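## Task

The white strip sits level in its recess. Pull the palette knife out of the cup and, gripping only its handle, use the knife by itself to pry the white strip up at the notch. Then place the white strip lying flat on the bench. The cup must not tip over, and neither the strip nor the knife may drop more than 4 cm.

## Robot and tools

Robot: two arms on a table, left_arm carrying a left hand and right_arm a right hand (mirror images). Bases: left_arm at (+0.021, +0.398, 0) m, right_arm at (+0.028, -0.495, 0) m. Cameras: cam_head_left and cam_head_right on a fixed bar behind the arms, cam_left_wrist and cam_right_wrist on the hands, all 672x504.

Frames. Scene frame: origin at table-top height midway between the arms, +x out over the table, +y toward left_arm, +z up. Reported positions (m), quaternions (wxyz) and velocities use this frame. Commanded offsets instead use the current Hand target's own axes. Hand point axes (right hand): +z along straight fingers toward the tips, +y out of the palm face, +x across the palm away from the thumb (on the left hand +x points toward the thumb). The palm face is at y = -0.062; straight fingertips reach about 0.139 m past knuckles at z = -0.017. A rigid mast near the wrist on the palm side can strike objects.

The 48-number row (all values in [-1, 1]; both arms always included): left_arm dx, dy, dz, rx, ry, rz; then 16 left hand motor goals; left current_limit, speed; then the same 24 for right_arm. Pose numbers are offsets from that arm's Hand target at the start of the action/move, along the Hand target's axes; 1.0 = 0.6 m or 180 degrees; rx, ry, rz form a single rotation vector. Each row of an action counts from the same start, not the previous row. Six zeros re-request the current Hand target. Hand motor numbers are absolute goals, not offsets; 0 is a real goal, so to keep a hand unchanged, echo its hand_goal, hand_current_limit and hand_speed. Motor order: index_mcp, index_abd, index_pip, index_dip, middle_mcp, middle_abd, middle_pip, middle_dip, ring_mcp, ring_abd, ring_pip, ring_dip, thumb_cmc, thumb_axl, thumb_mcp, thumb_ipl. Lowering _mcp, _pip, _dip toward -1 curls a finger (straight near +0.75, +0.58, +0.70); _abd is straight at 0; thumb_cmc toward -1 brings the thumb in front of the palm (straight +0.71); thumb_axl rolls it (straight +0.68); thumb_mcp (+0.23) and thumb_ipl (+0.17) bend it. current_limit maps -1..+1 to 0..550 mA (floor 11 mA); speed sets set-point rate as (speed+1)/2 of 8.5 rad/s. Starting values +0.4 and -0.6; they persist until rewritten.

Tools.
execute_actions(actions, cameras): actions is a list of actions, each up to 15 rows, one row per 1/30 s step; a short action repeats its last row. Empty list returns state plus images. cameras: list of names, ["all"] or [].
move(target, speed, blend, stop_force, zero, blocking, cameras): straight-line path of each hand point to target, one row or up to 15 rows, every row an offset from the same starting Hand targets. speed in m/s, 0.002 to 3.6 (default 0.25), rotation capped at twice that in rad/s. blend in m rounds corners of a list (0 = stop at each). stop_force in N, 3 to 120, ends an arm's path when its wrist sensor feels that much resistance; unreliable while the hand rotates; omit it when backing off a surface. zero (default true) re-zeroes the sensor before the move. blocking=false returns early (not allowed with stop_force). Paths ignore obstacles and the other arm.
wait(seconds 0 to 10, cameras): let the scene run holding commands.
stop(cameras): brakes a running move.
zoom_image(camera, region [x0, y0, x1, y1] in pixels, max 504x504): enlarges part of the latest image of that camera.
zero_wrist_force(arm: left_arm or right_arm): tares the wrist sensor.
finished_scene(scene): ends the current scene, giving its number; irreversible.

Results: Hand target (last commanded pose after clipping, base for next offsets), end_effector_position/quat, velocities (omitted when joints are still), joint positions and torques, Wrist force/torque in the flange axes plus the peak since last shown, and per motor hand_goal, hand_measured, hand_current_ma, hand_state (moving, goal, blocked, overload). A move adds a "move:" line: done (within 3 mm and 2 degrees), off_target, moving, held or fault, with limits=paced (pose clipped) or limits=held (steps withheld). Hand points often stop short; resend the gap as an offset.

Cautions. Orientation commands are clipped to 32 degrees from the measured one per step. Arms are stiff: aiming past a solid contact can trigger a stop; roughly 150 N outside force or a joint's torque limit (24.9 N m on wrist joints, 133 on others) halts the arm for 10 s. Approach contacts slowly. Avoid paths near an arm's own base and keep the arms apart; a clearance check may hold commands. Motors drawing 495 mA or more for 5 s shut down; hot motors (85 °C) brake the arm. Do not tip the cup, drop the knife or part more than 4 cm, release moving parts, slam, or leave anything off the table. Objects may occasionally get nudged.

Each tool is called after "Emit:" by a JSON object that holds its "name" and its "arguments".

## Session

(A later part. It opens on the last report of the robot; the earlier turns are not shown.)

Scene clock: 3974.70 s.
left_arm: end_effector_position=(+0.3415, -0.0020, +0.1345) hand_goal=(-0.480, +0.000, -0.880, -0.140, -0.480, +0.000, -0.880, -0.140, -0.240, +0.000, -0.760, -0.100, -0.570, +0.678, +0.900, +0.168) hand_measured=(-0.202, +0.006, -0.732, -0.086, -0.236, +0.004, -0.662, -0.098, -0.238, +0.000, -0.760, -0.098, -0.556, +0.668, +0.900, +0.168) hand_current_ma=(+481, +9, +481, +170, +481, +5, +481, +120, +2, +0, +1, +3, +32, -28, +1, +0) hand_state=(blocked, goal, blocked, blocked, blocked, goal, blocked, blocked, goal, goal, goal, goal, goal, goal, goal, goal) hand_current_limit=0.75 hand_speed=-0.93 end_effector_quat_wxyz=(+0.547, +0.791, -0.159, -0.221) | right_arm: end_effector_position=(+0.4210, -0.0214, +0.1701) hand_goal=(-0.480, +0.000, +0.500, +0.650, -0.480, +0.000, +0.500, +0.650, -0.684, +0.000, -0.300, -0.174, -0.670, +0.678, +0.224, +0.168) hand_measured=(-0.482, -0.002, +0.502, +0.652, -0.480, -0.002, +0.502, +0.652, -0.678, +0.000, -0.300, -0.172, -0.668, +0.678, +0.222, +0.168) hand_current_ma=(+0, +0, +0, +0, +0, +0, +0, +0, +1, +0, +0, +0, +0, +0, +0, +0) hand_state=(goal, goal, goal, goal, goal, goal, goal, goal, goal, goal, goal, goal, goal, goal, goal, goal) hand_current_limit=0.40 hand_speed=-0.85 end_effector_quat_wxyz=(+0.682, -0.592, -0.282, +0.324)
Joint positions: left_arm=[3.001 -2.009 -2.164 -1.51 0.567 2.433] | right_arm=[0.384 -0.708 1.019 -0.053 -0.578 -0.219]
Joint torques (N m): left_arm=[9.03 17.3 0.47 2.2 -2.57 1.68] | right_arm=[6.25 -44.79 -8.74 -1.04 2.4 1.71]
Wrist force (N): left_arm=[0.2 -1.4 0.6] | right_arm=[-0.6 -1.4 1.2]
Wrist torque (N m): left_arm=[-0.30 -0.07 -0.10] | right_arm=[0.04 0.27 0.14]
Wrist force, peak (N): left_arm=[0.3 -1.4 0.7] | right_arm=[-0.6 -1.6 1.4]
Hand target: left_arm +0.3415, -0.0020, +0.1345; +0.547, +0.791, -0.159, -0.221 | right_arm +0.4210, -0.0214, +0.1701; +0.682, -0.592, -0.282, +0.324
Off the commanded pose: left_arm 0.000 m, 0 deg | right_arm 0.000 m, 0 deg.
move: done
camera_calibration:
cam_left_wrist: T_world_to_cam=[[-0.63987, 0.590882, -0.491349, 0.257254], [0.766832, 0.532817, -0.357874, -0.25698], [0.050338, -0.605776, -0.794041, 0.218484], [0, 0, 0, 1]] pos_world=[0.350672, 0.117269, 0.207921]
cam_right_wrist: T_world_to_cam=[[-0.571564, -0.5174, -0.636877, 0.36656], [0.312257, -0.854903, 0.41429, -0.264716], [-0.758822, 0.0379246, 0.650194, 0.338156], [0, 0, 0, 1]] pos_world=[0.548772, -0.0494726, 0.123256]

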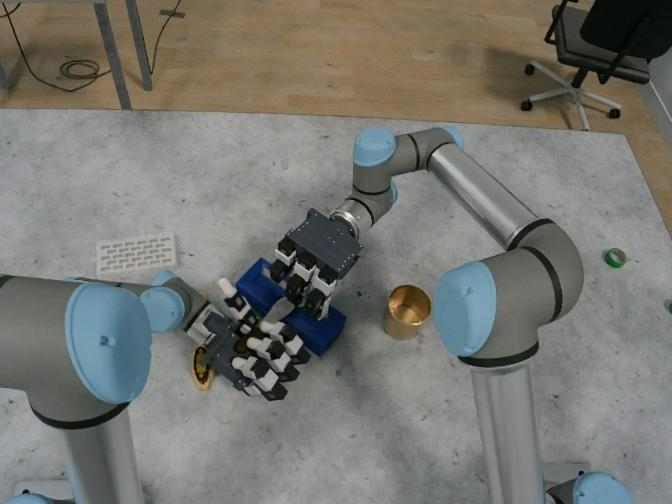

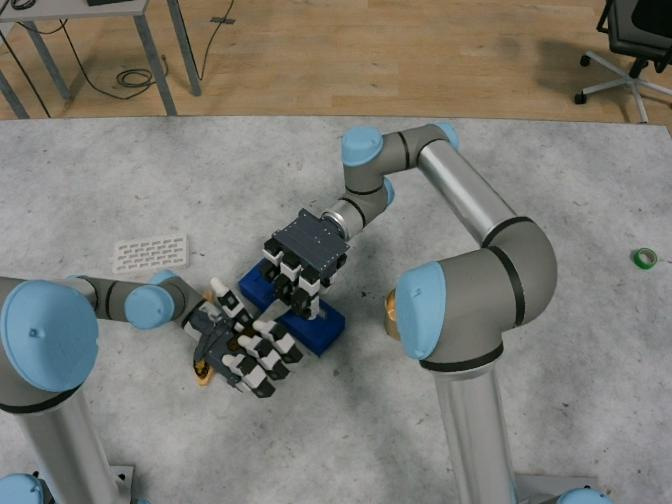

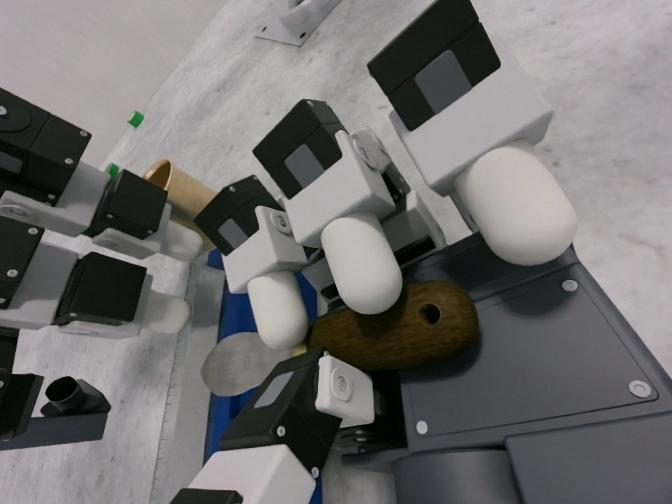

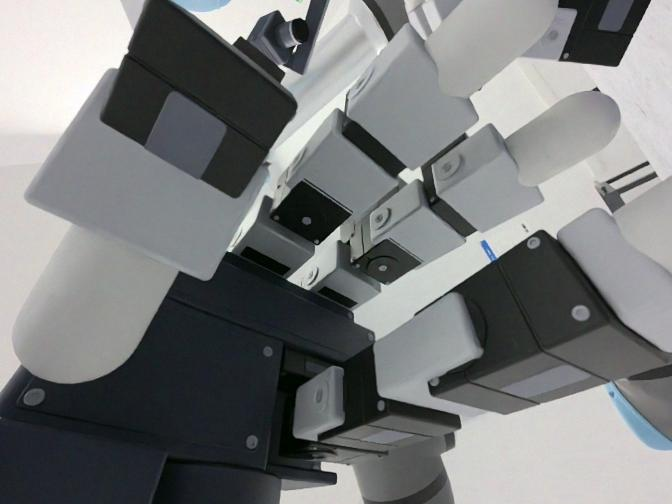

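Emit:
{"name": "move", "arguments": {"target": [0,0,0,0,0,0,-0.48,0,-0.88,-0.14,-0.48,0,-0.88,-0.14,-0.24,0,-0.76,-0.10,-0.571,0.677,0.9,0.1676,0.75,-0.93,0,0.0446,-0.0063,0,0,0,-0.48,0,0.5,0.65,-0.48,0,0.5,0.65,-0.685,0,-0.30,-0.174,-0.671,0.677,0.2247,0.1676,0.4,-0.85], "speed": 0.015, "stop_force": 3, "cameras": ["cam_right_wrist", "cam_head_right", "cam_left_wrist", "cam_head_left"]}}

Emit:
{"name": "zoom_image", "arguments": {"camera": "cam_head_right", "region": [235, 240, 345, 340]}}

Emit:
{"name": "zoom_image", "arguments": {"camera": "cam_head_left", "region": [235, 240, 345, 340]}}

Emit:
{"name": "zoom_image", "arguments": {"camera": "cam_left_wrist", "region": [60, 220, 320, 440]}}

Scene clock: 4004.83 s.
left_arm: end_effector_position=(+0.3415, -0.0020, +0.1345) hand_goal=(-0.480, +0.000, -0.880, -0.140, -0.480, +0.000, -0.880, -0.140, -0.240, +0.000, -0.760, -0.100, -0.570, +0.678, +0.900, +0.168) hand_measured=(-0.202, +0.006, -0.732, -0.086, -0.236, +0.004, -0.662, -0.098, -0.238, +0.000, -0.760, -0.098, -0.556, +0.668, +0.900, +0.168) hand_current_ma=(+481, +9, +481, +170, +481, +5, +481, +120, +2, +0, +1, +3, +32, -28, +1, +0) hand_state=(blocked, goal, blocked, blocked, blocked, goal, blocked, blocked, goal, goal, goal, goal, goal, goal, goal, goal) hand_current_limit=0.75 hand_speed=-0.93 end_effector_quat_wxyz=(+0.547, +0.791, -0.159, -0.221) | right_arm: end_effector_position=(+0.4210, -0.0213, +0.1431) hand_goal=(-0.480, +0.000, +0.500, +0.650, -0.480, +0.000, +0.500, +0.650, -0.684, +0.000, -0.300, -0.174, -0.670, +0.678, +0.224, +0.168) hand_measured=(-0.482, -0.002, +0.502, +0.652, -0.480, -0.002, +0.502, +0.652, -0.678, +0.000, -0.300, -0.172, -0.668, +0.678, +0.222, +0.168) hand_current_ma=(+0, +0, +0, +0, +0, +0, +0, +0, +1, +0, +0, +0, +0, +0, +0, +0) hand_state=(goal, goal, goal, goal, goal, goal, goal, goal, goal, goal, goal, goal, goal, goal, goal, goal) hand_current_limit=0.40 hand_speed=-0.85 end_effector_quat_wxyz=(+0.682, -0.592, -0.282, +0.324)
Joint positions: left_arm=[3.001 -2.009 -2.164 -1.51 0.567 2.433] | right_arm=[0.384 -0.683 1.046 -0.105 -0.578 -0.219]
Joint torques (N m): left_arm=[8.96 16.93 0.9 2.2 -2.52 1.65] | right_arm=[7.6 -45.23 -8.83 -1.07 1.74 -0.53]
Wrist force (N): left_arm=[0.1 -1.3 0.5] | right_arm=[-0.6 -1.6 1.1]
Wrist torque (N m): left_arm=[-0.27 -0.05 -0.11] | right_arm=[0.04 0.27 0.14]
Wrist force, peak (N): left_arm=[0.3 -1.4 0.7] | right_arm=[-0.5 -1.8 1.4]
Hand target: left_arm +0.3415, -0.0020, +0.1345; +0.547, +0.791, -0.159, -0.221 | right_arm +0.4210, -0.0213, +0.1431; +0.682, -0.592, -0.282, +0.324
Off the commanded pose: left_arm 0.000 m, 0 deg | right_arm 0.000 m, 0 deg.
move: done
camera_calibration:
cam_left_wrist: T_world_to_cam=[[-0.63987, 0.590882, -0.491349, 0.257254], [0.766832, 0.532817, -0.357874, -0.25698], [0.050338, -0.605776, -0.794041, 0.218484], [0, 0, 0, 1]] pos_world=[0.350672, 0.117269, 0.207921]
cam_right_wrist: T_world_to_cam=[[-0.571577, -0.517499, -0.636785, 0.349358], [0.312356, -0.854843, 0.414339, -0.253587], [-0.758771, 0.0379229, 0.650253, 0.355677], [0, 0, 0, 1]] pos_world=[0.548772, -0.049473, 0.0962563]

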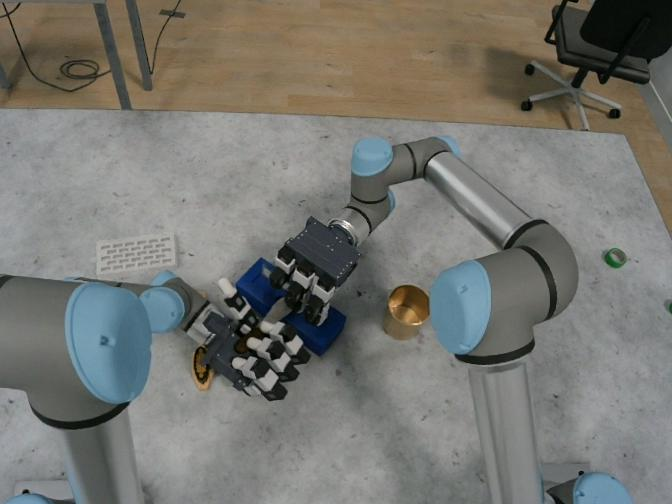

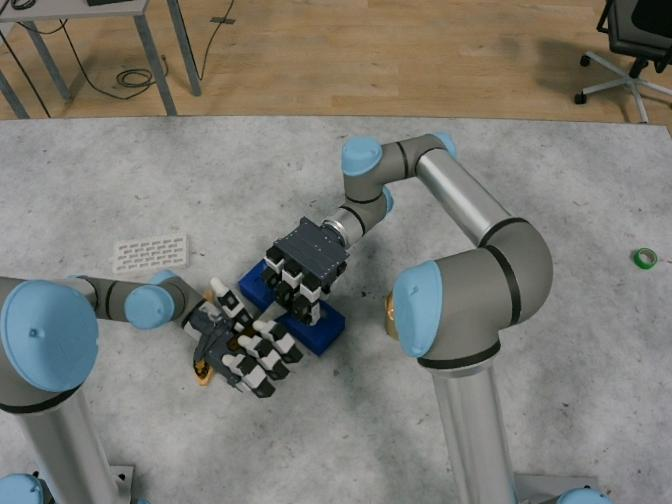

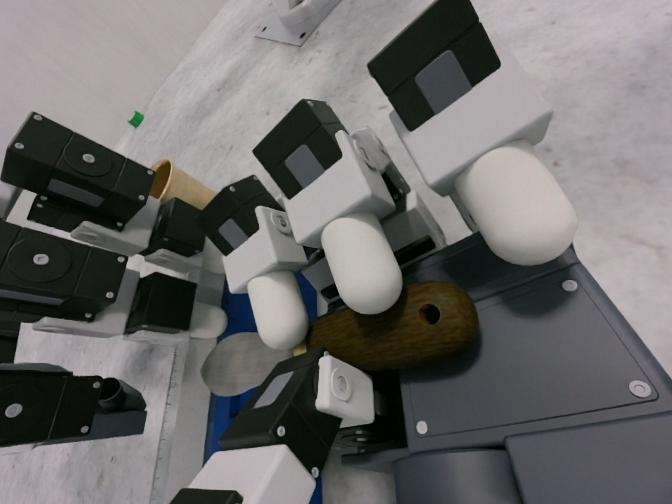

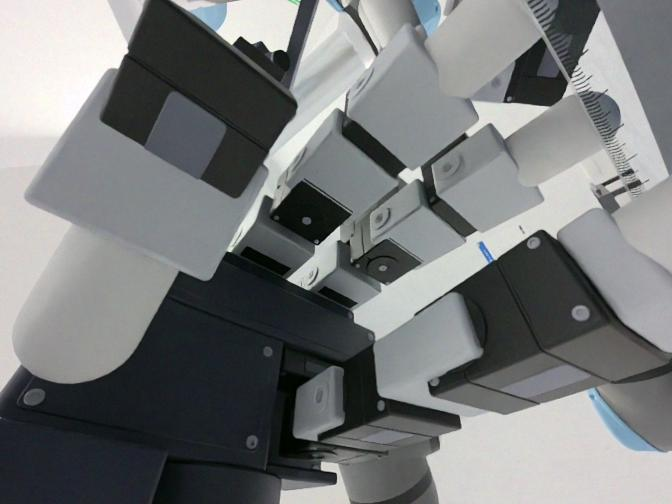

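Scaled by 4.582 from the camera's 672x504 image, which has a finer 960x720 frame.

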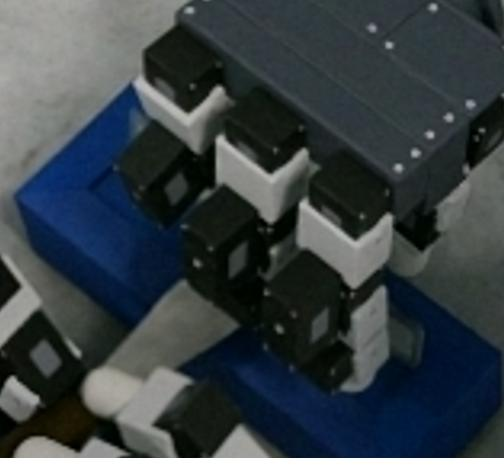

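Scaled by 4.582 from the camera's 672x504 image, which has a finer 960x720 frame.

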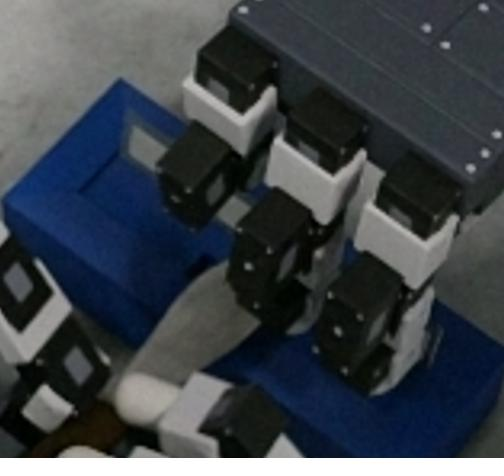

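Scaled by 1.938 from the camera's 672x504 image, which has a finer 960x720 frame.

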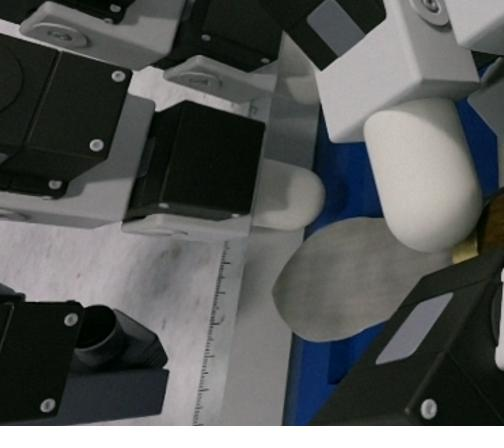

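Emit:
{"name": "move", "arguments": {"target": [0,0,0,0,0,0,-0.48,0,-0.88,-0.14,-0.48,0,-0.88,-0.14,-0.24,0,-0.76,-0.10,-0.571,0.677,0.9,0.1676,0.75,-0.93,0,0,0,0,0,0,-0.48,0,0.5,0.65,-0.48,0,0.5,0.65,-0.685,0,-0.30,-0.174,-0.671,0.677,0.0,0.40,0.4,-0.9], "speed": 0.02, "cameras": ["cam_right_wrist"]}}

Emit:
{"name": "move", "arguments": {"target": [0,0,0,0,0,0,-0.48,0,-0.88,-0.14,-0.48,0,-0.88,-0.14,-0.24,0,-0.76,-0.10,-0.571,0.677,0.9,0.1676,0.75,-0.93,0,0.01155,-0.00162,0,0,0,-0.48,0,0.5,0.65,-0.48,0,0.5,0.65,-0.685,0,-0.30,-0.174,-0.671,0.677,0.0,0.40,0.4,-0.9], "speed": 0.01, "stop_force": 3, "cameras": ["cam_right_wrist", "cam_left_wrist", "cam_head_left"]}}

Emit:
{"name": "zoom_image", "arguments": {"camera": "cam_left_wrist", "region": [60, 220, 320, 440]}}

Emit:
{"name": "zoom_image", "arguments": {"camera": "cam_right_wrist", "region": [420, 0, 672, 260]}}

Scene clock: 4099.07 s.
left_arm: end_effector_position=(+0.3415, -0.0020, +0.1345) hand_goal=(-0.480, +0.000, -0.880, -0.140, -0.480, +0.000, -0.880, -0.140, -0.240, +0.000, -0.760, -0.100, -0.570, +0.678, +0.900, +0.168) hand_measured=(-0.202, +0.006, -0.732, -0.086, -0.236, +0.004, -0.662, -0.098, -0.238, +0.000, -0.760, -0.098, -0.556, +0.668, +0.900, +0.168) hand_current_ma=(+481, +9, +481, +170, +481, +5, +481, +120, +2, +0, +1, +3, +32, -28, +1, +0) hand_state=(blocked, goal, blocked, blocked, blocked, goal, blocked, blocked, goal, goal, goal, goal, goal, goal, goal, goal) hand_current_limit=0.75 hand_speed=-0.93 end_effector_quat_wxyz=(+0.547, +0.791, -0.159, -0.221) | right_arm: end_effector_position=(+0.4210, -0.0213, +0.1431) hand_goal=(-0.480, +0.000, +0.500, +0.650, -0.480, +0.000, +0.500, +0.650, -0.684, +0.000, -0.300, -0.174, -0.670, +0.678, +0.000, +0.400) hand_measured=(-0.482, -0.002, +0.502, +0.652, -0.480, -0.002, +0.502, +0.652, -0.678, +0.000, -0.300, -0.172, -0.668, +0.678, +0.006, +0.398) hand_current_ma=(+0, +0, +0, +0, +0, +0, +0, +0, +1, +0, +0, +0, +0, +0, +1, +0) hand_state=(goal, goal, goal, goal, goal, goal, goal, goal, goal, goal, goal, goal, goal, goal, goal, goal) hand_current_limit=0.40 hand_speed=-0.90 end_effector_quat_wxyz=(+0.682, -0.592, -0.282, +0.324)
Joint positions: left_arm=[3.001 -2.009 -2.164 -1.51 0.567 2.433] | right_arm=[0.384 -0.683 1.046 -0.105 -0.578 -0.219]
Joint torques (N m): left_arm=[9.03 17.53 0.7 2.15 -2.48 1.59] | right_arm=[7.68 -46.02 -7.74 -1.09 2.51 2.12]
Wrist force (N): left_arm=[0.2 -1.2 0.6] | right_arm=[-0.4 -1.5 1.2]
Wrist torque (N m): left_arm=[-0.26 -0.07 -0.10] | right_arm=[0.02 0.24 0.16]
Wrist force, peak (N): left_arm=[0.3 -1.4 0.7] | right_arm=[-0.6 -1.7 1.4]
Hand target: left_arm +0.3415, -0.0020, +0.1345; +0.547, +0.791, -0.159, -0.221 | right_arm +0.4210, -0.0213, +0.1431; +0.682, -0.592, -0.282, +0.324
Off the commanded pose: left_arm 0.000 m, 0 deg | right_arm 0.000 m, 0 deg.
move: done
camera_calibration:
cam_right_wrist: T_world_to_cam=[[-0.571577, -0.517499, -0.636785, 0.349358], [0.312356, -0.854843, 0.414339, -0.253587], [-0.758771, 0.0379229, 0.650253, 0.355677], [0, 0, 0, 1]] pos_world=[0.548772, -0.049473, 0.0962563]
Images, in order (width x height): cam_right_wrist 672x504.

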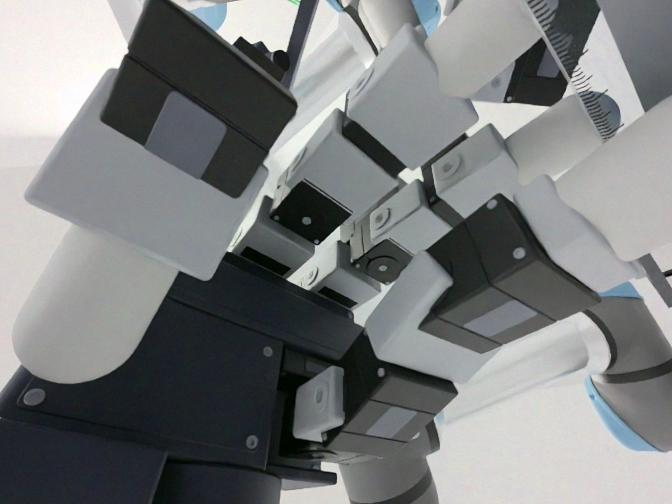

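Scene clock: 4100.57 s.
left_arm: end_effector_position=(+0.3415, -0.0020, +0.1345) hand_goal=(-0.480, +0.000, -0.880, -0.140, -0.480, +0.000, -0.880, -0.140, -0.240, +0.000, -0.760, -0.100, -0.570, +0.678, +0.900, +0.168) hand_measured=(-0.202, +0.006, -0.732, -0.086, -0.236, +0.004, -0.662, -0.098, -0.238, +0.000, -0.760, -0.098, -0.556, +0.668, +0.900, +0.168) hand_current_ma=(+481, +9, +481, +170, +481, +5, +481, +120, +2, +0, +1, +3, +32, -28, +1, +0) hand_state=(blocked, goal, blocked, blocked, blocked, goal, blocked, blocked, goal, goal, goal, goal, goal, goal, goal, goal) hand_current_limit=0.75 hand_speed=-0.93 end_effector_quat_wxyz=(+0.547, +0.791, -0.159, -0.221) | right_arm: end_effector_position=(+0.4210, -0.0213, +0.1361) hand_goal=(-0.480, +0.000, +0.500, +0.650, -0.480, +0.000, +0.500, +0.650, -0.684, +0.000, -0.300, -0.174, -0.670, +0.678, +0.000, +0.400) hand_measured=(-0.482, -0.002, +0.502, +0.652, -0.480, -0.002, +0.502, +0.652, -0.678, +0.000, -0.300, -0.172, -0.668, +0.678, +0.006, +0.398) hand_current_ma=(+0, +0, +0, +0, +0, +0, +0, +0, +1, +0, +0, +0, +0, +0, +1, +0) hand_state=(goal, goal, goal, goal, goal, goal, goal, goal, goal, goal, goal, goal, goal, goal, goal, goal) hand_current_limit=0.40 hand_speed=-0.90 end_effector_quat_wxyz=(+0.682, -0.592, -0.282, +0.324)
Joint positions: left_arm=[3.001 -2.009 -2.164 -1.51 0.567 2.433] | right_arm=[0.384 -0.676 1.052 -0.118 -0.578 -0.219]
Joint torques (N m): left_arm=[8.8 17.27 1.31 2.07 -2.56 1.55] | right_arm=[7 -45.81 -9.21 -1.08 2.55 0.76]
Wrist force (N): left_arm=[0.2 -1.2 0.8] | right_arm=[-0.5 -1.5 1.0]
Wrist torque (N m): left_arm=[-0.28 -0.06 -0.10] | right_arm=[0.05 0.27 0.15]
Wrist force, peak (N): left_arm=[0.0 -1.3 0.7] | right_arm=[-0.6 -1.7 1.2]
Hand target: left_arm +0.3415, -0.0020, +0.1345; +0.547, +0.791, -0.159, -0.221 | right_arm +0.4210, -0.0213, +0.1361; +0.682, -0.592, -0.282, +0.324
Off the commanded pose: left_arm 0.000 m, 0 deg | right_arm 0.000 m, 0 deg.
move: done
camera_calibration:
cam_left_wrist: T_world_to_cam=[[-0.63987, 0.590882, -0.491349, 0.257254], [0.766832, 0.532817, -0.357874, -0.25698], [0.050338, -0.605776, -0.794041, 0.218484], [0, 0, 0, 1]] pos_world=[0.350672, 0.117269, 0.207921]
cam_right_wrist: T_world_to_cam=[[-0.571577, -0.517499, -0.636785, 0.3449], [0.312356, -0.854843, 0.414339, -0.250686], [-0.758771, 0.0379229, 0.650253, 0.360229], [0, 0, 0, 1]] pos_world=[0.548772, -0.049473, 0.0892563]
Images, in order (width x height): cam_head_left 672x504, cam_left_wrist 672x504, cam_right_wrist 672x504.

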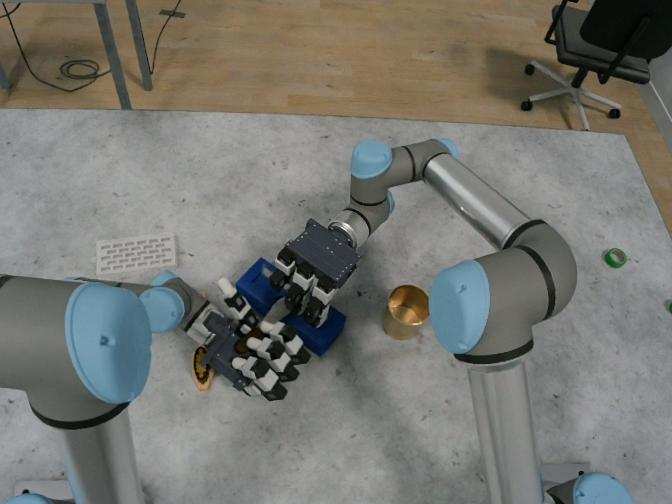

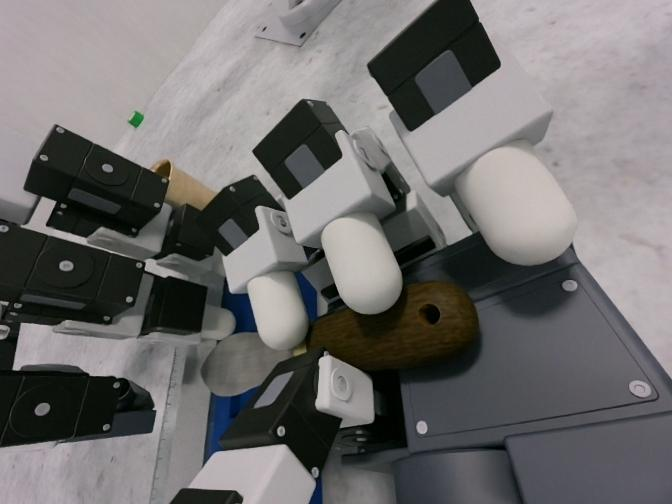

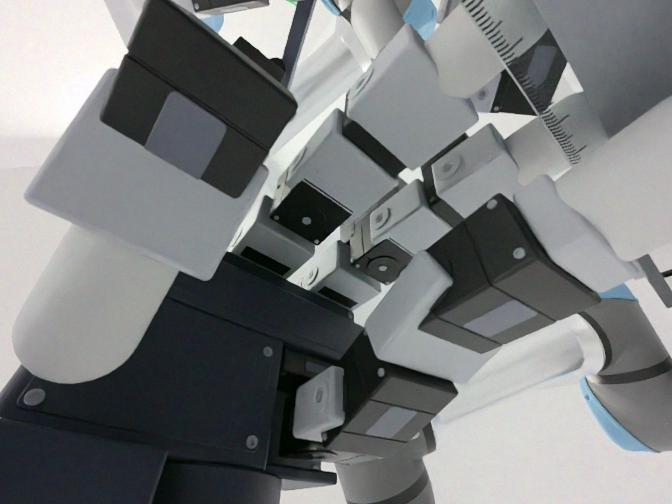

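Scaled by 1.938 from the camera's 672x504 image, which has a finer 960x720 frame.

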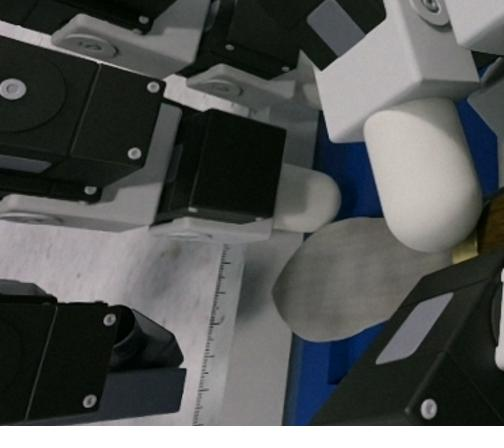

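Scaled by 1.938 from the camera's 672x504 image, which has a finer 960x720 frame.

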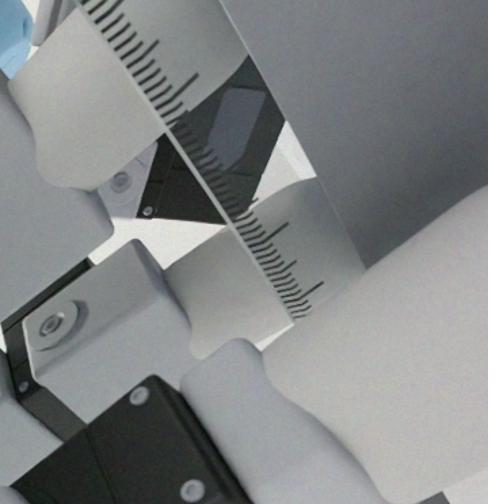

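Emit:
{"name": "move", "arguments": {"target": [0,0,0,0,0,0,-0.48,0,-0.88,-0.14,-0.48,0,-0.88,-0.14,-0.24,0,-0.76,-0.10,-0.571,0.677,0.9,0.1676,0.75,-0.93,0,0,0,0,0,0,-0.52,0,0.5,0.65,-0.52,0,0.5,0.65,-0.685,0,-0.30,-0.174,-0.671,0.677,-0.06,0.40,0.1,-0.96], "speed": 0.02, "cameras": ["cam_right_wrist", "cam_left_wrist"]}}

Emit:
{"name": "zoom_image", "arguments": {"camera": "cam_right_wrist", "region": [420, 0, 672, 260]}}

Emit:
{"name": "zoom_image", "arguments": {"camera": "cam_left_wrist", "region": [60, 220, 320, 440]}}

Scene clock: 4133.43 s.
left_arm: end_effector_position=(+0.3415, -0.0020, +0.1345) hand_goal=(-0.480, +0.000, -0.880, -0.140, -0.480, +0.000, -0.880, -0.140, -0.240, +0.000, -0.760, -0.100, -0.570, +0.678, +0.900, +0.168) hand_measured=(-0.202, +0.006, -0.732, -0.086, -0.236, +0.004, -0.662, -0.098, -0.238, +0.000, -0.760, -0.098, -0.556, +0.668, +0.900, +0.168) hand_current_ma=(+481, +9, +481, +170, +481, +5, +481, +120, +2, +0, +1, +3, +32, -28, +1, +0) hand_state=(blocked, goal, blocked, blocked, blocked, goal, blocked, blocked, goal, goal, goal, goal, goal, goal, goal, goal) hand_current_limit=0.75 hand_speed=-0.93 end_effector_quat_wxyz=(+0.547, +0.791, -0.159, -0.221) | right_arm: end_effector_position=(+0.4210, -0.0213, +0.1361) hand_goal=(-0.520, +0.000, +0.500, +0.650, -0.520, +0.000, +0.500, +0.650, -0.684, +0.000, -0.300, -0.174, -0.670, +0.678, -0.060, +0.400) hand_measured=(-0.520, -0.002, +0.502, +0.652, -0.520, -0.002, +0.502, +0.652, -0.678, +0.000, -0.300, -0.172, -0.668, +0.678, -0.052, +0.398) hand_current_ma=(+0, +0, +0, +0, +0, +0, +0, +0, +1, +0, +0, +0, +0, +0, +1, +0) hand_state=(goal, goal, goal, goal, goal, goal, goal, goal, goal, goal, goal, goal, goal, goal, goal, goal) hand_current_limit=0.10 hand_speed=-0.96 end_effector_quat_wxyz=(+0.682, -0.592, -0.282, +0.324)
Joint positions: left_arm=[3.001 -2.009 -2.164 -1.51 0.567 2.433] | right_arm=[0.384 -0.676 1.052 -0.118 -0.578 -0.219]
Joint torques (N m): left_arm=[8.88 17.5 1.25 2.07 -2.42 1.56] | right_arm=[7.31 -46.6 -8.52 -1.09 2.36 -0.82]
Wrist force (N): left_arm=[0.2 -1.3 0.8] | right_arm=[-0.5 -1.4 1.2]
Wrist torque (N m): left_arm=[-0.29 -0.07 -0.10] | right_arm=[0.03 0.25 0.15]
Wrist force, peak (N): left_arm=[0.3 -1.3 0.8] | right_arm=[-0.8 -1.7 1.2]
Hand target: left_arm +0.3415, -0.0020, +0.1345; +0.547, +0.791, -0.159, -0.221 | right_arm +0.4210, -0.0213, +0.1361; +0.682, -0.592, -0.282, +0.324
Off the commanded pose: left_arm 0.000 m, 0 deg | right_arm 0.000 m, 0 deg.
move: done
camera_calibration:
cam_left_wrist: T_world_to_cam=[[-0.63987, 0.590882, -0.491349, 0.257254], [0.766832, 0.532817, -0.357874, -0.25698], [0.050338, -0.605776, -0.794041, 0.218484], [0, 0, 0, 1]] pos_world=[0.350672, 0.117269, 0.207921]
cam_right_wrist: T_world_to_cam=[[-0.571577, -0.517499, -0.636785, 0.3449], [0.312356, -0.854843, 0.414339, -0.250686], [-0.758771, 0.0379229, 0.650253, 0.360229], [0, 0, 0, 1]] pos_world=[0.548772, -0.049473, 0.0892563]
Images, in order (width x height): cam_left_wrist 672x504, cam_right_wrist 672x504.

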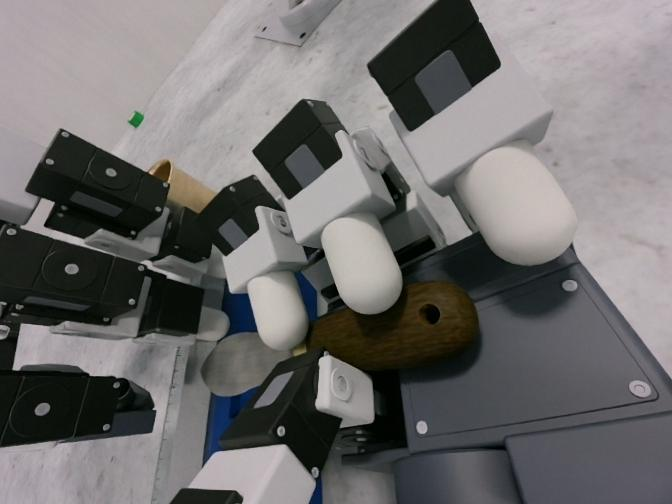

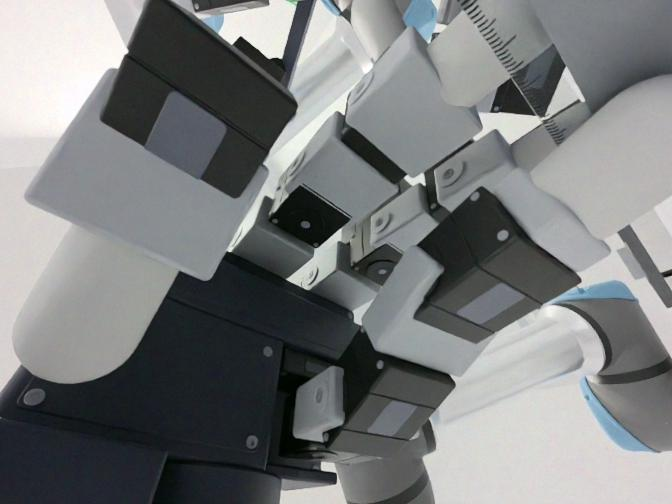

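Scaled by 1.938 from the camera's 672x504 image, which has a finer 960x720 frame.

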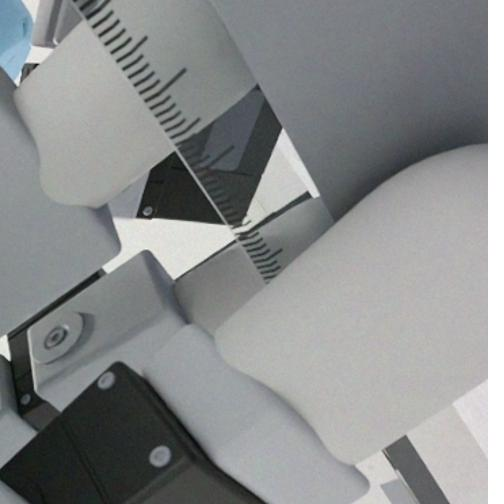

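Scaled by 1.938 from the camera's 672x504 image, which has a finer 960x720 frame.

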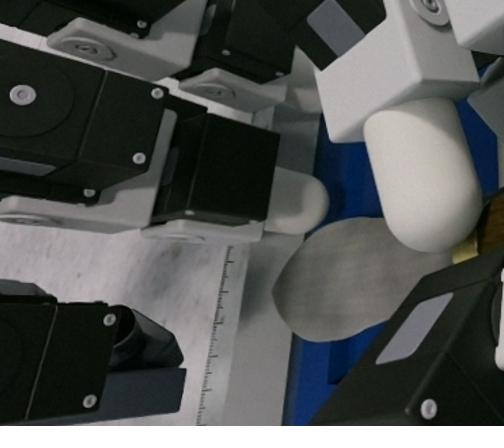

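Emit:
{"name": "move", "arguments": {"target": [0,0,0,0,0,0,-0.48,0,-0.88,-0.14,-0.48,0,-0.88,-0.14,-0.24,0,-0.76,-0.10,-0.571,0.677,0.9,0.1676,0.75,-0.93,0,0,0,0,0,0,-0.56,0,0.5,0.65,-0.56,0,0.5,0.65,-0.685,0,-0.30,-0.174,-0.671,0.677,-0.10,0.40,0.1,-0.96], "speed": 0.02}}

Emit:
{"name": "move", "arguments": {"target": [0,0,0,0,0,0,-0.48,0,-0.88,-0.14,-0.48,0,-0.88,-0.14,-0.24,0,-0.76,-0.10,-0.571,0.677,0.9,0.1676,0.75,-0.93,0,0,0,0,0,0,-0.60,0,0.5,0.65,-0.60,0,0.5,0.65,-0.685,0,-0.30,-0.174,-0.671,0.677,-0.12,0.40,0.1,-0.96], "speed": 0.02, "cameras": ["cam_right_wrist", "cam_left_wrist"]}}

Emit:
{"name": "zoom_image", "arguments": {"camera": "cam_right_wrist", "region": [420, 0, 672, 260]}}

Emit:
{"name": "zoom_image", "arguments": {"camera": "cam_left_wrist", "region": [60, 220, 320, 440]}}

Scene clock: 4146.93 s.
left_arm: end_effector_position=(+0.3415, -0.0020, +0.1345) hand_goal=(-0.480, +0.000, -0.880, -0.140, -0.480, +0.000, -0.880, -0.140, -0.240, +0.000, -0.760, -0.100, -0.570, +0.678, +0.900, +0.168) hand_measured=(-0.202, +0.006, -0.732, -0.086, -0.236, +0.004, -0.662, -0.098, -0.238, +0.000, -0.760, -0.098, -0.556, +0.668, +0.900, +0.168) hand_current_ma=(+481, +9, +481, +170, +481, +5, +481, +120, +2, +0, +1, +3, +31, -28, +1, +0) hand_state=(blocked, goal, blocked, blocked, blocked, goal, blocked, blocked, goal, goal, goal, goal, goal, goal, goal, goal) hand_current_limit=0.75 hand_speed=-0.93 end_effector_quat_wxyz=(+0.547, +0.791, -0.159, -0.221) | right_arm: end_effector_position=(+0.4210, -0.0213, +0.1361) hand_goal=(-0.560, +0.000, +0.500, +0.650, -0.560, +0.000, +0.500, +0.650, -0.684, +0.000, -0.300, -0.174, -0.670, +0.678, -0.100, +0.400) hand_measured=(-0.560, -0.002, +0.502, +0.652, -0.558, -0.002, +0.502, +0.652, -0.678, +0.000, -0.300, -0.172, -0.668, +0.678, -0.074, +0.402) hand_current_ma=(+0, +0, +0, +0, +0, +0, +0, +0, +1, +0, +0, +0, +0, +0, +16, +0) hand_state=(goal, goal, goal, goal, goal, goal, goal, goal, goal, goal, goal, goal, goal, goal, blocked, goal) hand_current_limit=0.10 hand_speed=-0.96 end_effector_quat_wxyz=(+0.682, -0.592, -0.282, +0.324)
Joint positions: left_arm=[3.001 -2.009 -2.164 -1.51 0.567 2.433] | right_arm=[0.384 -0.676 1.052 -0.118 -0.578 -0.219]
Joint torques (N m): left_arm=[8.81 17.72 1.21 1.97 -2.41 1.51] | right_arm=[6.6 -45.41 -8.35 -1 2.42 -2.17]
Wrist force (N): left_arm=[-0.8 -0.9 0.3] | right_arm=[-0.4 -1.4 0.5]
Wrist torque (N m): left_arm=[-0.24 0.01 -0.16] | right_arm=[0.03 0.26 0.15]
Wrist force, peak (N): left_arm=[-0.8 -1.3 0.7] | right_arm=[-0.8 -1.7 1.1]
Hand target: left_arm +0.3415, -0.0020, +0.1345; +0.547, +0.791, -0.159, -0.221 | right_arm +0.4210, -0.0213, +0.1361; +0.682, -0.592, -0.282, +0.324
Off the commanded pose: left_arm 0.000 m, 0 deg | right_arm 0.000 m, 0 deg.
move: done

Scene clock: 4147.43 s.
left_arm: end_effector_position=(+0.3415, -0.0020, +0.1345) hand_goal=(-0.480, +0.000, -0.880, -0.140, -0.480, +0.000, -0.880, -0.140, -0.240, +0.000, -0.760, -0.100, -0.570, +0.678, +0.900, +0.168) hand_measured=(-0.202, +0.006, -0.732, -0.086, -0.236, +0.004, -0.662, -0.098, -0.238, +0.000, -0.760, -0.098, -0.556, +0.668, +0.900, +0.168) hand_current_ma=(+481, +9, +481, +170, +481, +5, +481, +120, +2, +0, +1, +3, +31, -28, +1, +0) hand_state=(blocked, goal, blocked, blocked, blocked, goal, blocked, blocked, goal, goal, goal, goal, goal, goal, goal, goal) hand_current_limit=0.75 hand_speed=-0.93 end_effector_quat_wxyz=(+0.547, +0.791, -0.159, -0.221) | right_arm: end_effector_position=(+0.4210, -0.0213, +0.1361) hand_goal=(-0.600, +0.000, +0.500, +0.650, -0.600, +0.000, +0.500, +0.650, -0.684, +0.000, -0.300, -0.174, -0.670, +0.678, -0.120, +0.400) hand_measured=(-0.574, -0.002, +0.506, +0.652, -0.582, -0.002, +0.504, +0.652, -0.678, +0.000, -0.300, -0.172, -0.668, +0.678, -0.078, +0.408) hand_current_ma=(+10, +0, +0, +0, +5, +0, +0, +0, +1, +0, +0, +0, +0, +0, +42, +2) hand_state=(blocked, goal, goal, goal, goal, goal, goal, goal, goal, goal, goal, goal, goal, goal, blocked, goal) hand_current_limit=0.10 hand_speed=-0.96 end_effector_quat_wxyz=(+0.682, -0.592, -0.282, +0.324)
Joint positions: left_arm=[3.001 -2.009 -2.164 -1.51 0.567 2.433] | right_arm=[0.384 -0.676 1.052 -0.118 -0.578 -0.219]
Joint torques (N m): left_arm=[8.88 17.89 2 1.88 -2.36 1.51] | right_arm=[7.48 -46.09 -8.4 -0.92 2.61 -1.99]
Wrist force (N): left_arm=[-0.3 -1.1 0.6] | right_arm=[-0.9 -1.0 0.7]
Wrist torque (N m): left_arm=[-0.26 -0.01 -0.12] | right_arm=[0.05 0.31 0.13]
Wrist force, peak (N): left_arm=[-0.8 -1.5 0.6] | right_arm=[-0.6 -1.5 0.6]
Hand target: left_arm +0.3415, -0.0020, +0.1345; +0.547, +0.791, -0.159, -0.221 | right_arm +0.4210, -0.0213, +0.1361; +0.682, -0.592, -0.282, +0.324
Off the commanded pose: left_arm 0.000 m, 0 deg | right_arm 0.000 m, 0 deg.
move: done
camera_calibration:
cam_left_wrist: T_world_to_cam=[[-0.63987, 0.590882, -0.491349, 0.257254], [0.766832, 0.532817, -0.357874, -0.25698], [0.050338, -0.605776, -0.794041, 0.218484], [0, 0, 0, 1]] pos_world=[0.350672, 0.117269, 0.207921]
cam_right_wrist: T_world_to_cam=[[-0.571577, -0.517499, -0.636785, 0.3449], [0.312356, -0.854843, 0.414339, -0.250686], [-0.758771, 0.0379229, 0.650253, 0.360229], [0, 0, 0, 1]] pos_world=[0.548772, -0.049473, 0.0892563]
Images, in order (width x height): cam_left_wrist 672x504, cam_right_wrist 672x504.

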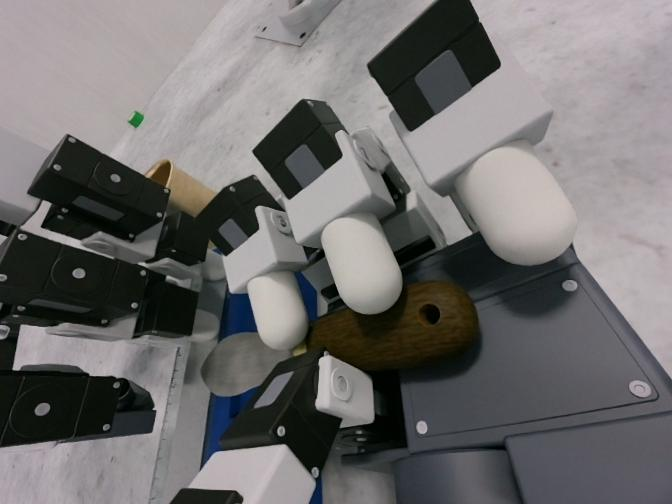

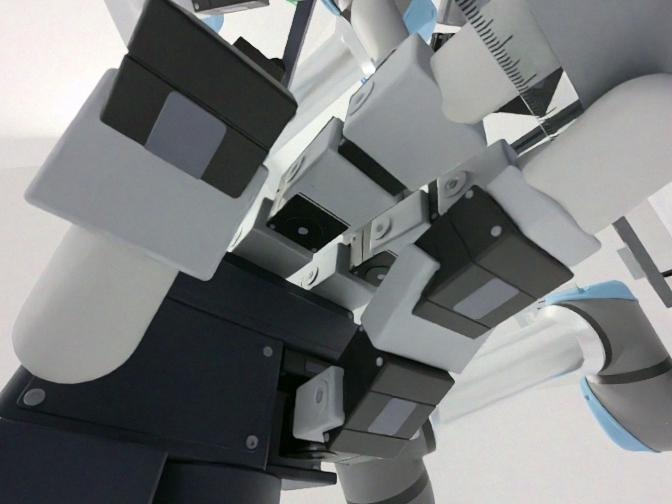

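Scaled by 1.938 from the camera's 672x504 image, which has a finer 960x720 frame.

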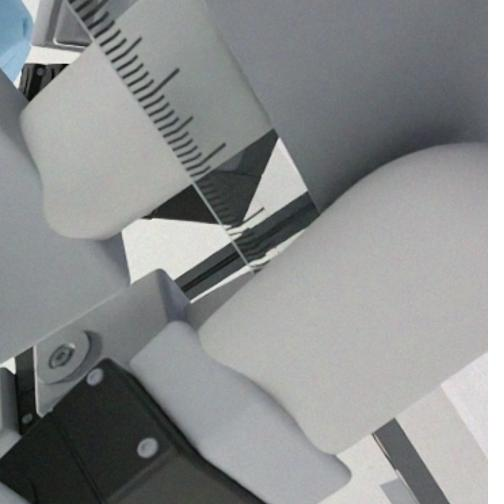

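Scaled by 1.938 from the camera's 672x504 image, which has a finer 960x720 frame.

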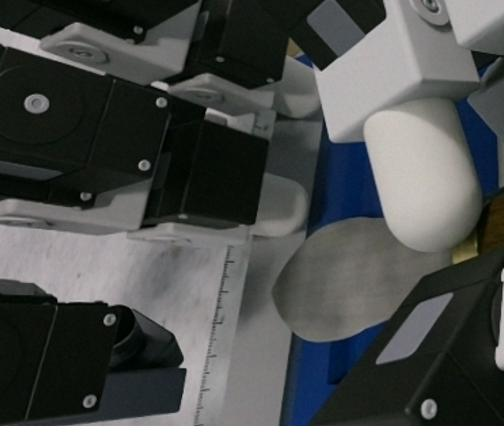

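Emit:
{"name": "move", "arguments": {"target": [0,0,0,0,0,0,-0.48,0,-0.88,-0.14,-0.48,0,-0.88,-0.14,-0.24,0,-0.76,-0.10,-0.571,0.677,0.9,0.1676,0.75,-0.93,0,0,0,0,0,0,-0.68,0,0.48,0.65,-0.68,0,0.48,0.65,-0.685,0,-0.30,-0.174,-0.671,0.677,-0.20,0.42,0.4,-0.95], "speed": 0.02}}

Emit:
{"name": "move", "arguments": {"target": [0,0,0,0,0,0,-0.48,0,-0.88,-0.14,-0.48,0,-0.88,-0.14,-0.24,0,-0.76,-0.10,-0.571,0.677,0.9,0.1676,0.75,-0.93,0,0,0,0,0,0,-0.80,0,0.46,0.64,-0.80,0,0.46,0.64,-0.685,0,-0.30,-0.174,-0.671,0.677,-0.30,0.44,0.5,-0.95], "speed": 0.02, "cameras": ["cam_right_wrist", "cam_left_wrist", "cam_head_left"]}}

Emit:
{"name": "zoom_image", "arguments": {"camera": "cam_right_wrist", "region": [420, 0, 672, 260]}}

Emit:
{"name": "zoom_image", "arguments": {"camera": "cam_left_wrist", "region": [60, 220, 320, 440]}}

Scene clock: 4166.40 s.
left_arm: end_effector_position=(+0.3415, -0.0020, +0.1345) hand_goal=(-0.480, +0.000, -0.880, -0.140, -0.480, +0.000, -0.880, -0.140, -0.240, +0.000, -0.760, -0.100, -0.570, +0.678, +0.900, +0.168) hand_measured=(-0.202, +0.006, -0.732, -0.086, -0.236, +0.004, -0.662, -0.098, -0.238, +0.000, -0.760, -0.098, -0.556, +0.668, +0.900, +0.168) hand_current_ma=(+481, +9, +481, +170, +481, +5, +481, +120, +2, +0, +1, +3, +31, -28, +1, +0) hand_state=(blocked, goal, blocked, blocked, blocked, goal, blocked, blocked, goal, goal, goal, goal, goal, goal, goal, goal) hand_current_limit=0.75 hand_speed=-0.93 end_effector_quat_wxyz=(+0.547, +0.791, -0.159, -0.221) | right_arm: end_effector_position=(+0.4210, -0.0213, +0.1361) hand_goal=(-0.680, +0.000, +0.480, +0.650, -0.680, +0.000, +0.480, +0.650, -0.684, +0.000, -0.300, -0.174, -0.670, +0.678, -0.200, +0.420) hand_measured=(-0.594, -0.002, +0.508, +0.664, -0.598, -0.002, +0.506, +0.664, -0.678, +0.000, -0.300, -0.172, -0.668, +0.678, -0.094, +0.442) hand_current_ma=(+120, +0, +12, +3, +107, +0, +9, +3, +1, +0, +0, +0, +0, +0, +274, +14) hand_state=(blocked, goal, blocked, goal, blocked, goal, blocked, goal, goal, goal, goal, goal, goal, goal, blocked, blocked) hand_current_limit=0.40 hand_speed=-0.95 end_effector_quat_wxyz=(+0.682, -0.592, -0.282, +0.324)
Joint positions: left_arm=[3.001 -2.009 -2.164 -1.51 0.567 2.433] | right_arm=[0.384 -0.676 1.052 -0.118 -0.578 -0.219]
Joint torques (N m): left_arm=[8.82 17.92 3.67 1.85 -2.37 1.52] | right_arm=[6.89 -45.82 -8.6 -0.02 1.92 -1.95]
Wrist force (N): left_arm=[0.1 -1.2 0.5] | right_arm=[-0.6 -1.4 1.0]
Wrist torque (N m): left_arm=[-0.26 -0.07 -0.10] | right_arm=[0.03 0.28 0.14]
Wrist force, peak (N): left_arm=[-0.2 -1.3 0.7] | right_arm=[-0.7 -1.6 0.9]
Hand target: left_arm +0.3415, -0.0020, +0.1345; +0.547, +0.791, -0.159, -0.221 | right_arm +0.4210, -0.0213, +0.1361; +0.682, -0.592, -0.282, +0.324
Off the commanded pose: left_arm 0.000 m, 0 deg | right_arm 0.000 m, 0 deg.
move: done

Scene clock: 4167.13 s.
left_arm: end_effector_position=(+0.3415, -0.0020, +0.1345) hand_goal=(-0.480, +0.000, -0.880, -0.140, -0.480, +0.000, -0.880, -0.140, -0.240, +0.000, -0.760, -0.100, -0.570, +0.678, +0.900, +0.168) hand_measured=(-0.202, +0.006, -0.732, -0.086, -0.236, +0.004, -0.662, -0.098, -0.238, +0.000, -0.760, -0.098, -0.556, +0.668, +0.900, +0.168) hand_current_ma=(+481, +9, +481, +170, +481, +5, +481, +120, +2, +0, +1, +3, +31, -28, +1, +0) hand_state=(blocked, goal, blocked, blocked, blocked, goal, blocked, blocked, goal, goal, goal, goal, goal, goal, goal, goal) hand_current_limit=0.75 hand_speed=-0.93 end_effector_quat_wxyz=(+0.547, +0.791, -0.159, -0.221) | right_arm: end_effector_position=(+0.4210, -0.0213, +0.1361) hand_goal=(-0.800, +0.000, +0.460, +0.640, -0.800, +0.000, +0.460, +0.640, -0.684, +0.000, -0.300, -0.174, -0.670, +0.678, -0.300, +0.440) hand_measured=(-0.614, -0.002, +0.516, +0.670, -0.614, -0.002, +0.512, +0.670, -0.678, +0.000, -0.300, -0.172, -0.670, +0.678, -0.108, +0.474) hand_current_ma=(+411, +0, +46, +13, +412, +0, +39, +13, +1, +0, +0, +0, +0, +0, +413, +30) hand_state=(blocked, goal, blocked, blocked, blocked, goal, blocked, blocked, goal, goal, goal, goal, goal, goal, blocked, blocked) hand_current_limit=0.50 hand_speed=-0.95 end_effector_quat_wxyz=(+0.682, -0.592, -0.282, +0.324)
Joint positions: left_arm=[3.001 -2.009 -2.164 -1.51 0.567 2.433] | right_arm=[0.384 -0.676 1.052 -0.118 -0.578 -0.219]
Joint torques (N m): left_arm=[9.1 17.91 4.19 1.74 -2.35 1.54] | right_arm=[6.85 -45.84 -9.49 0.2 2.01 -2.01]
Wrist force (N): left_arm=[0.1 -1.2 0.6] | right_arm=[-0.7 -1.6 0.9]
Wrist torque (N m): left_arm=[-0.27 -0.05 -0.11] | right_arm=[0.06 0.28 0.12]
Wrist force, peak (N): left_arm=[0.3 -1.4 0.7] | right_arm=[-0.8 -1.7 1.0]
Hand target: left_arm +0.3415, -0.0020, +0.1345; +0.547, +0.791, -0.159, -0.221 | right_arm +0.4210, -0.0213, +0.1361; +0.682, -0.592, -0.282, +0.324
Off the commanded pose: left_arm 0.000 m, 0 deg | right_arm 0.000 m, 0 deg.
move: done
camera_calibration:
cam_left_wrist: T_world_to_cam=[[-0.63987, 0.590882, -0.491349, 0.257254], [0.766832, 0.532817, -0.357874, -0.25698], [0.050338, -0.605776, -0.794041, 0.218484], [0, 0, 0, 1]] pos_world=[0.350672, 0.117269, 0.207921]
cam_right_wrist: T_world_to_cam=[[-0.571577, -0.517499, -0.636785, 0.3449], [0.312356, -0.854843, 0.414339, -0.250686], [-0.758771, 0.0379229, 0.650253, 0.360229], [0, 0, 0, 1]] pos_world=[0.548772, -0.049473, 0.0892563]
Images, in order (width x height): cam_head_left 672x504, cam_left_wrist 672x504, cam_right_wrist 672x504.

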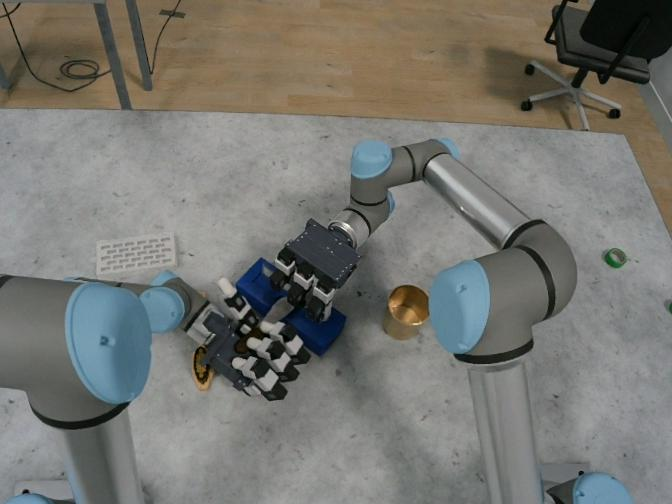

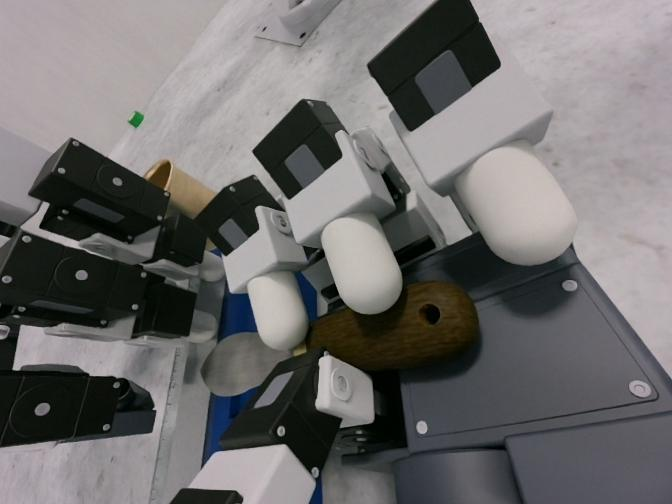

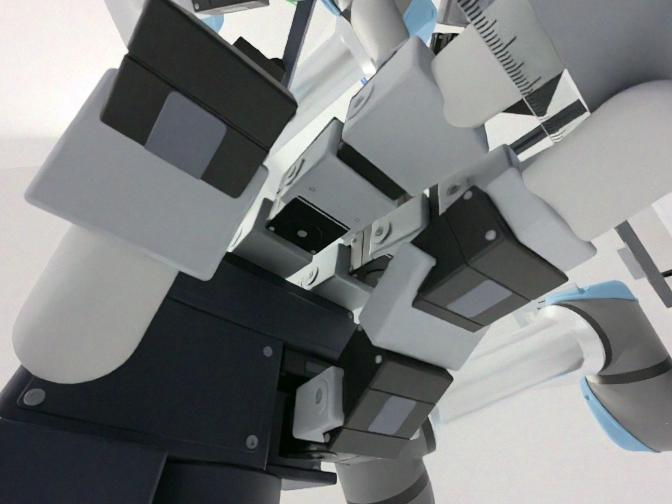

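Scaled by 1.938 from the camera's 672x504 image, which has a finer 960x720 frame.

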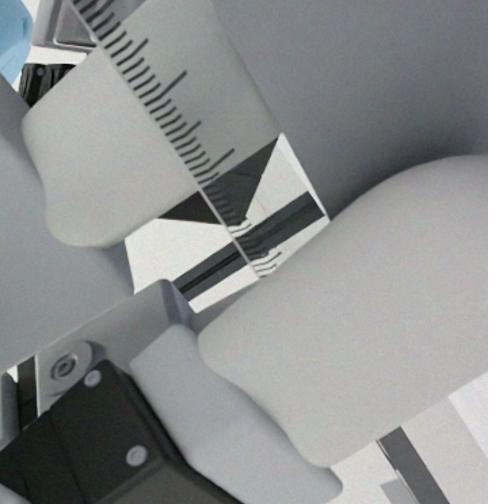

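Scaled by 1.938 from the camera's 672x504 image, which has a finer 960x720 frame.

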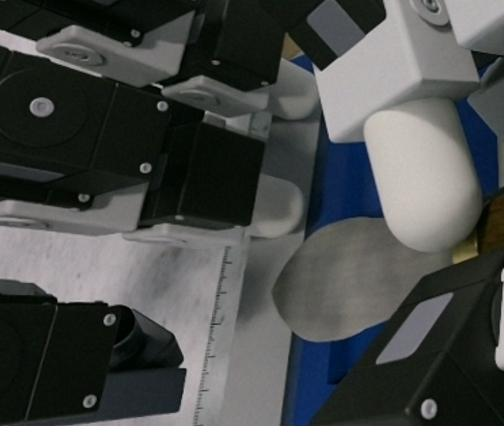

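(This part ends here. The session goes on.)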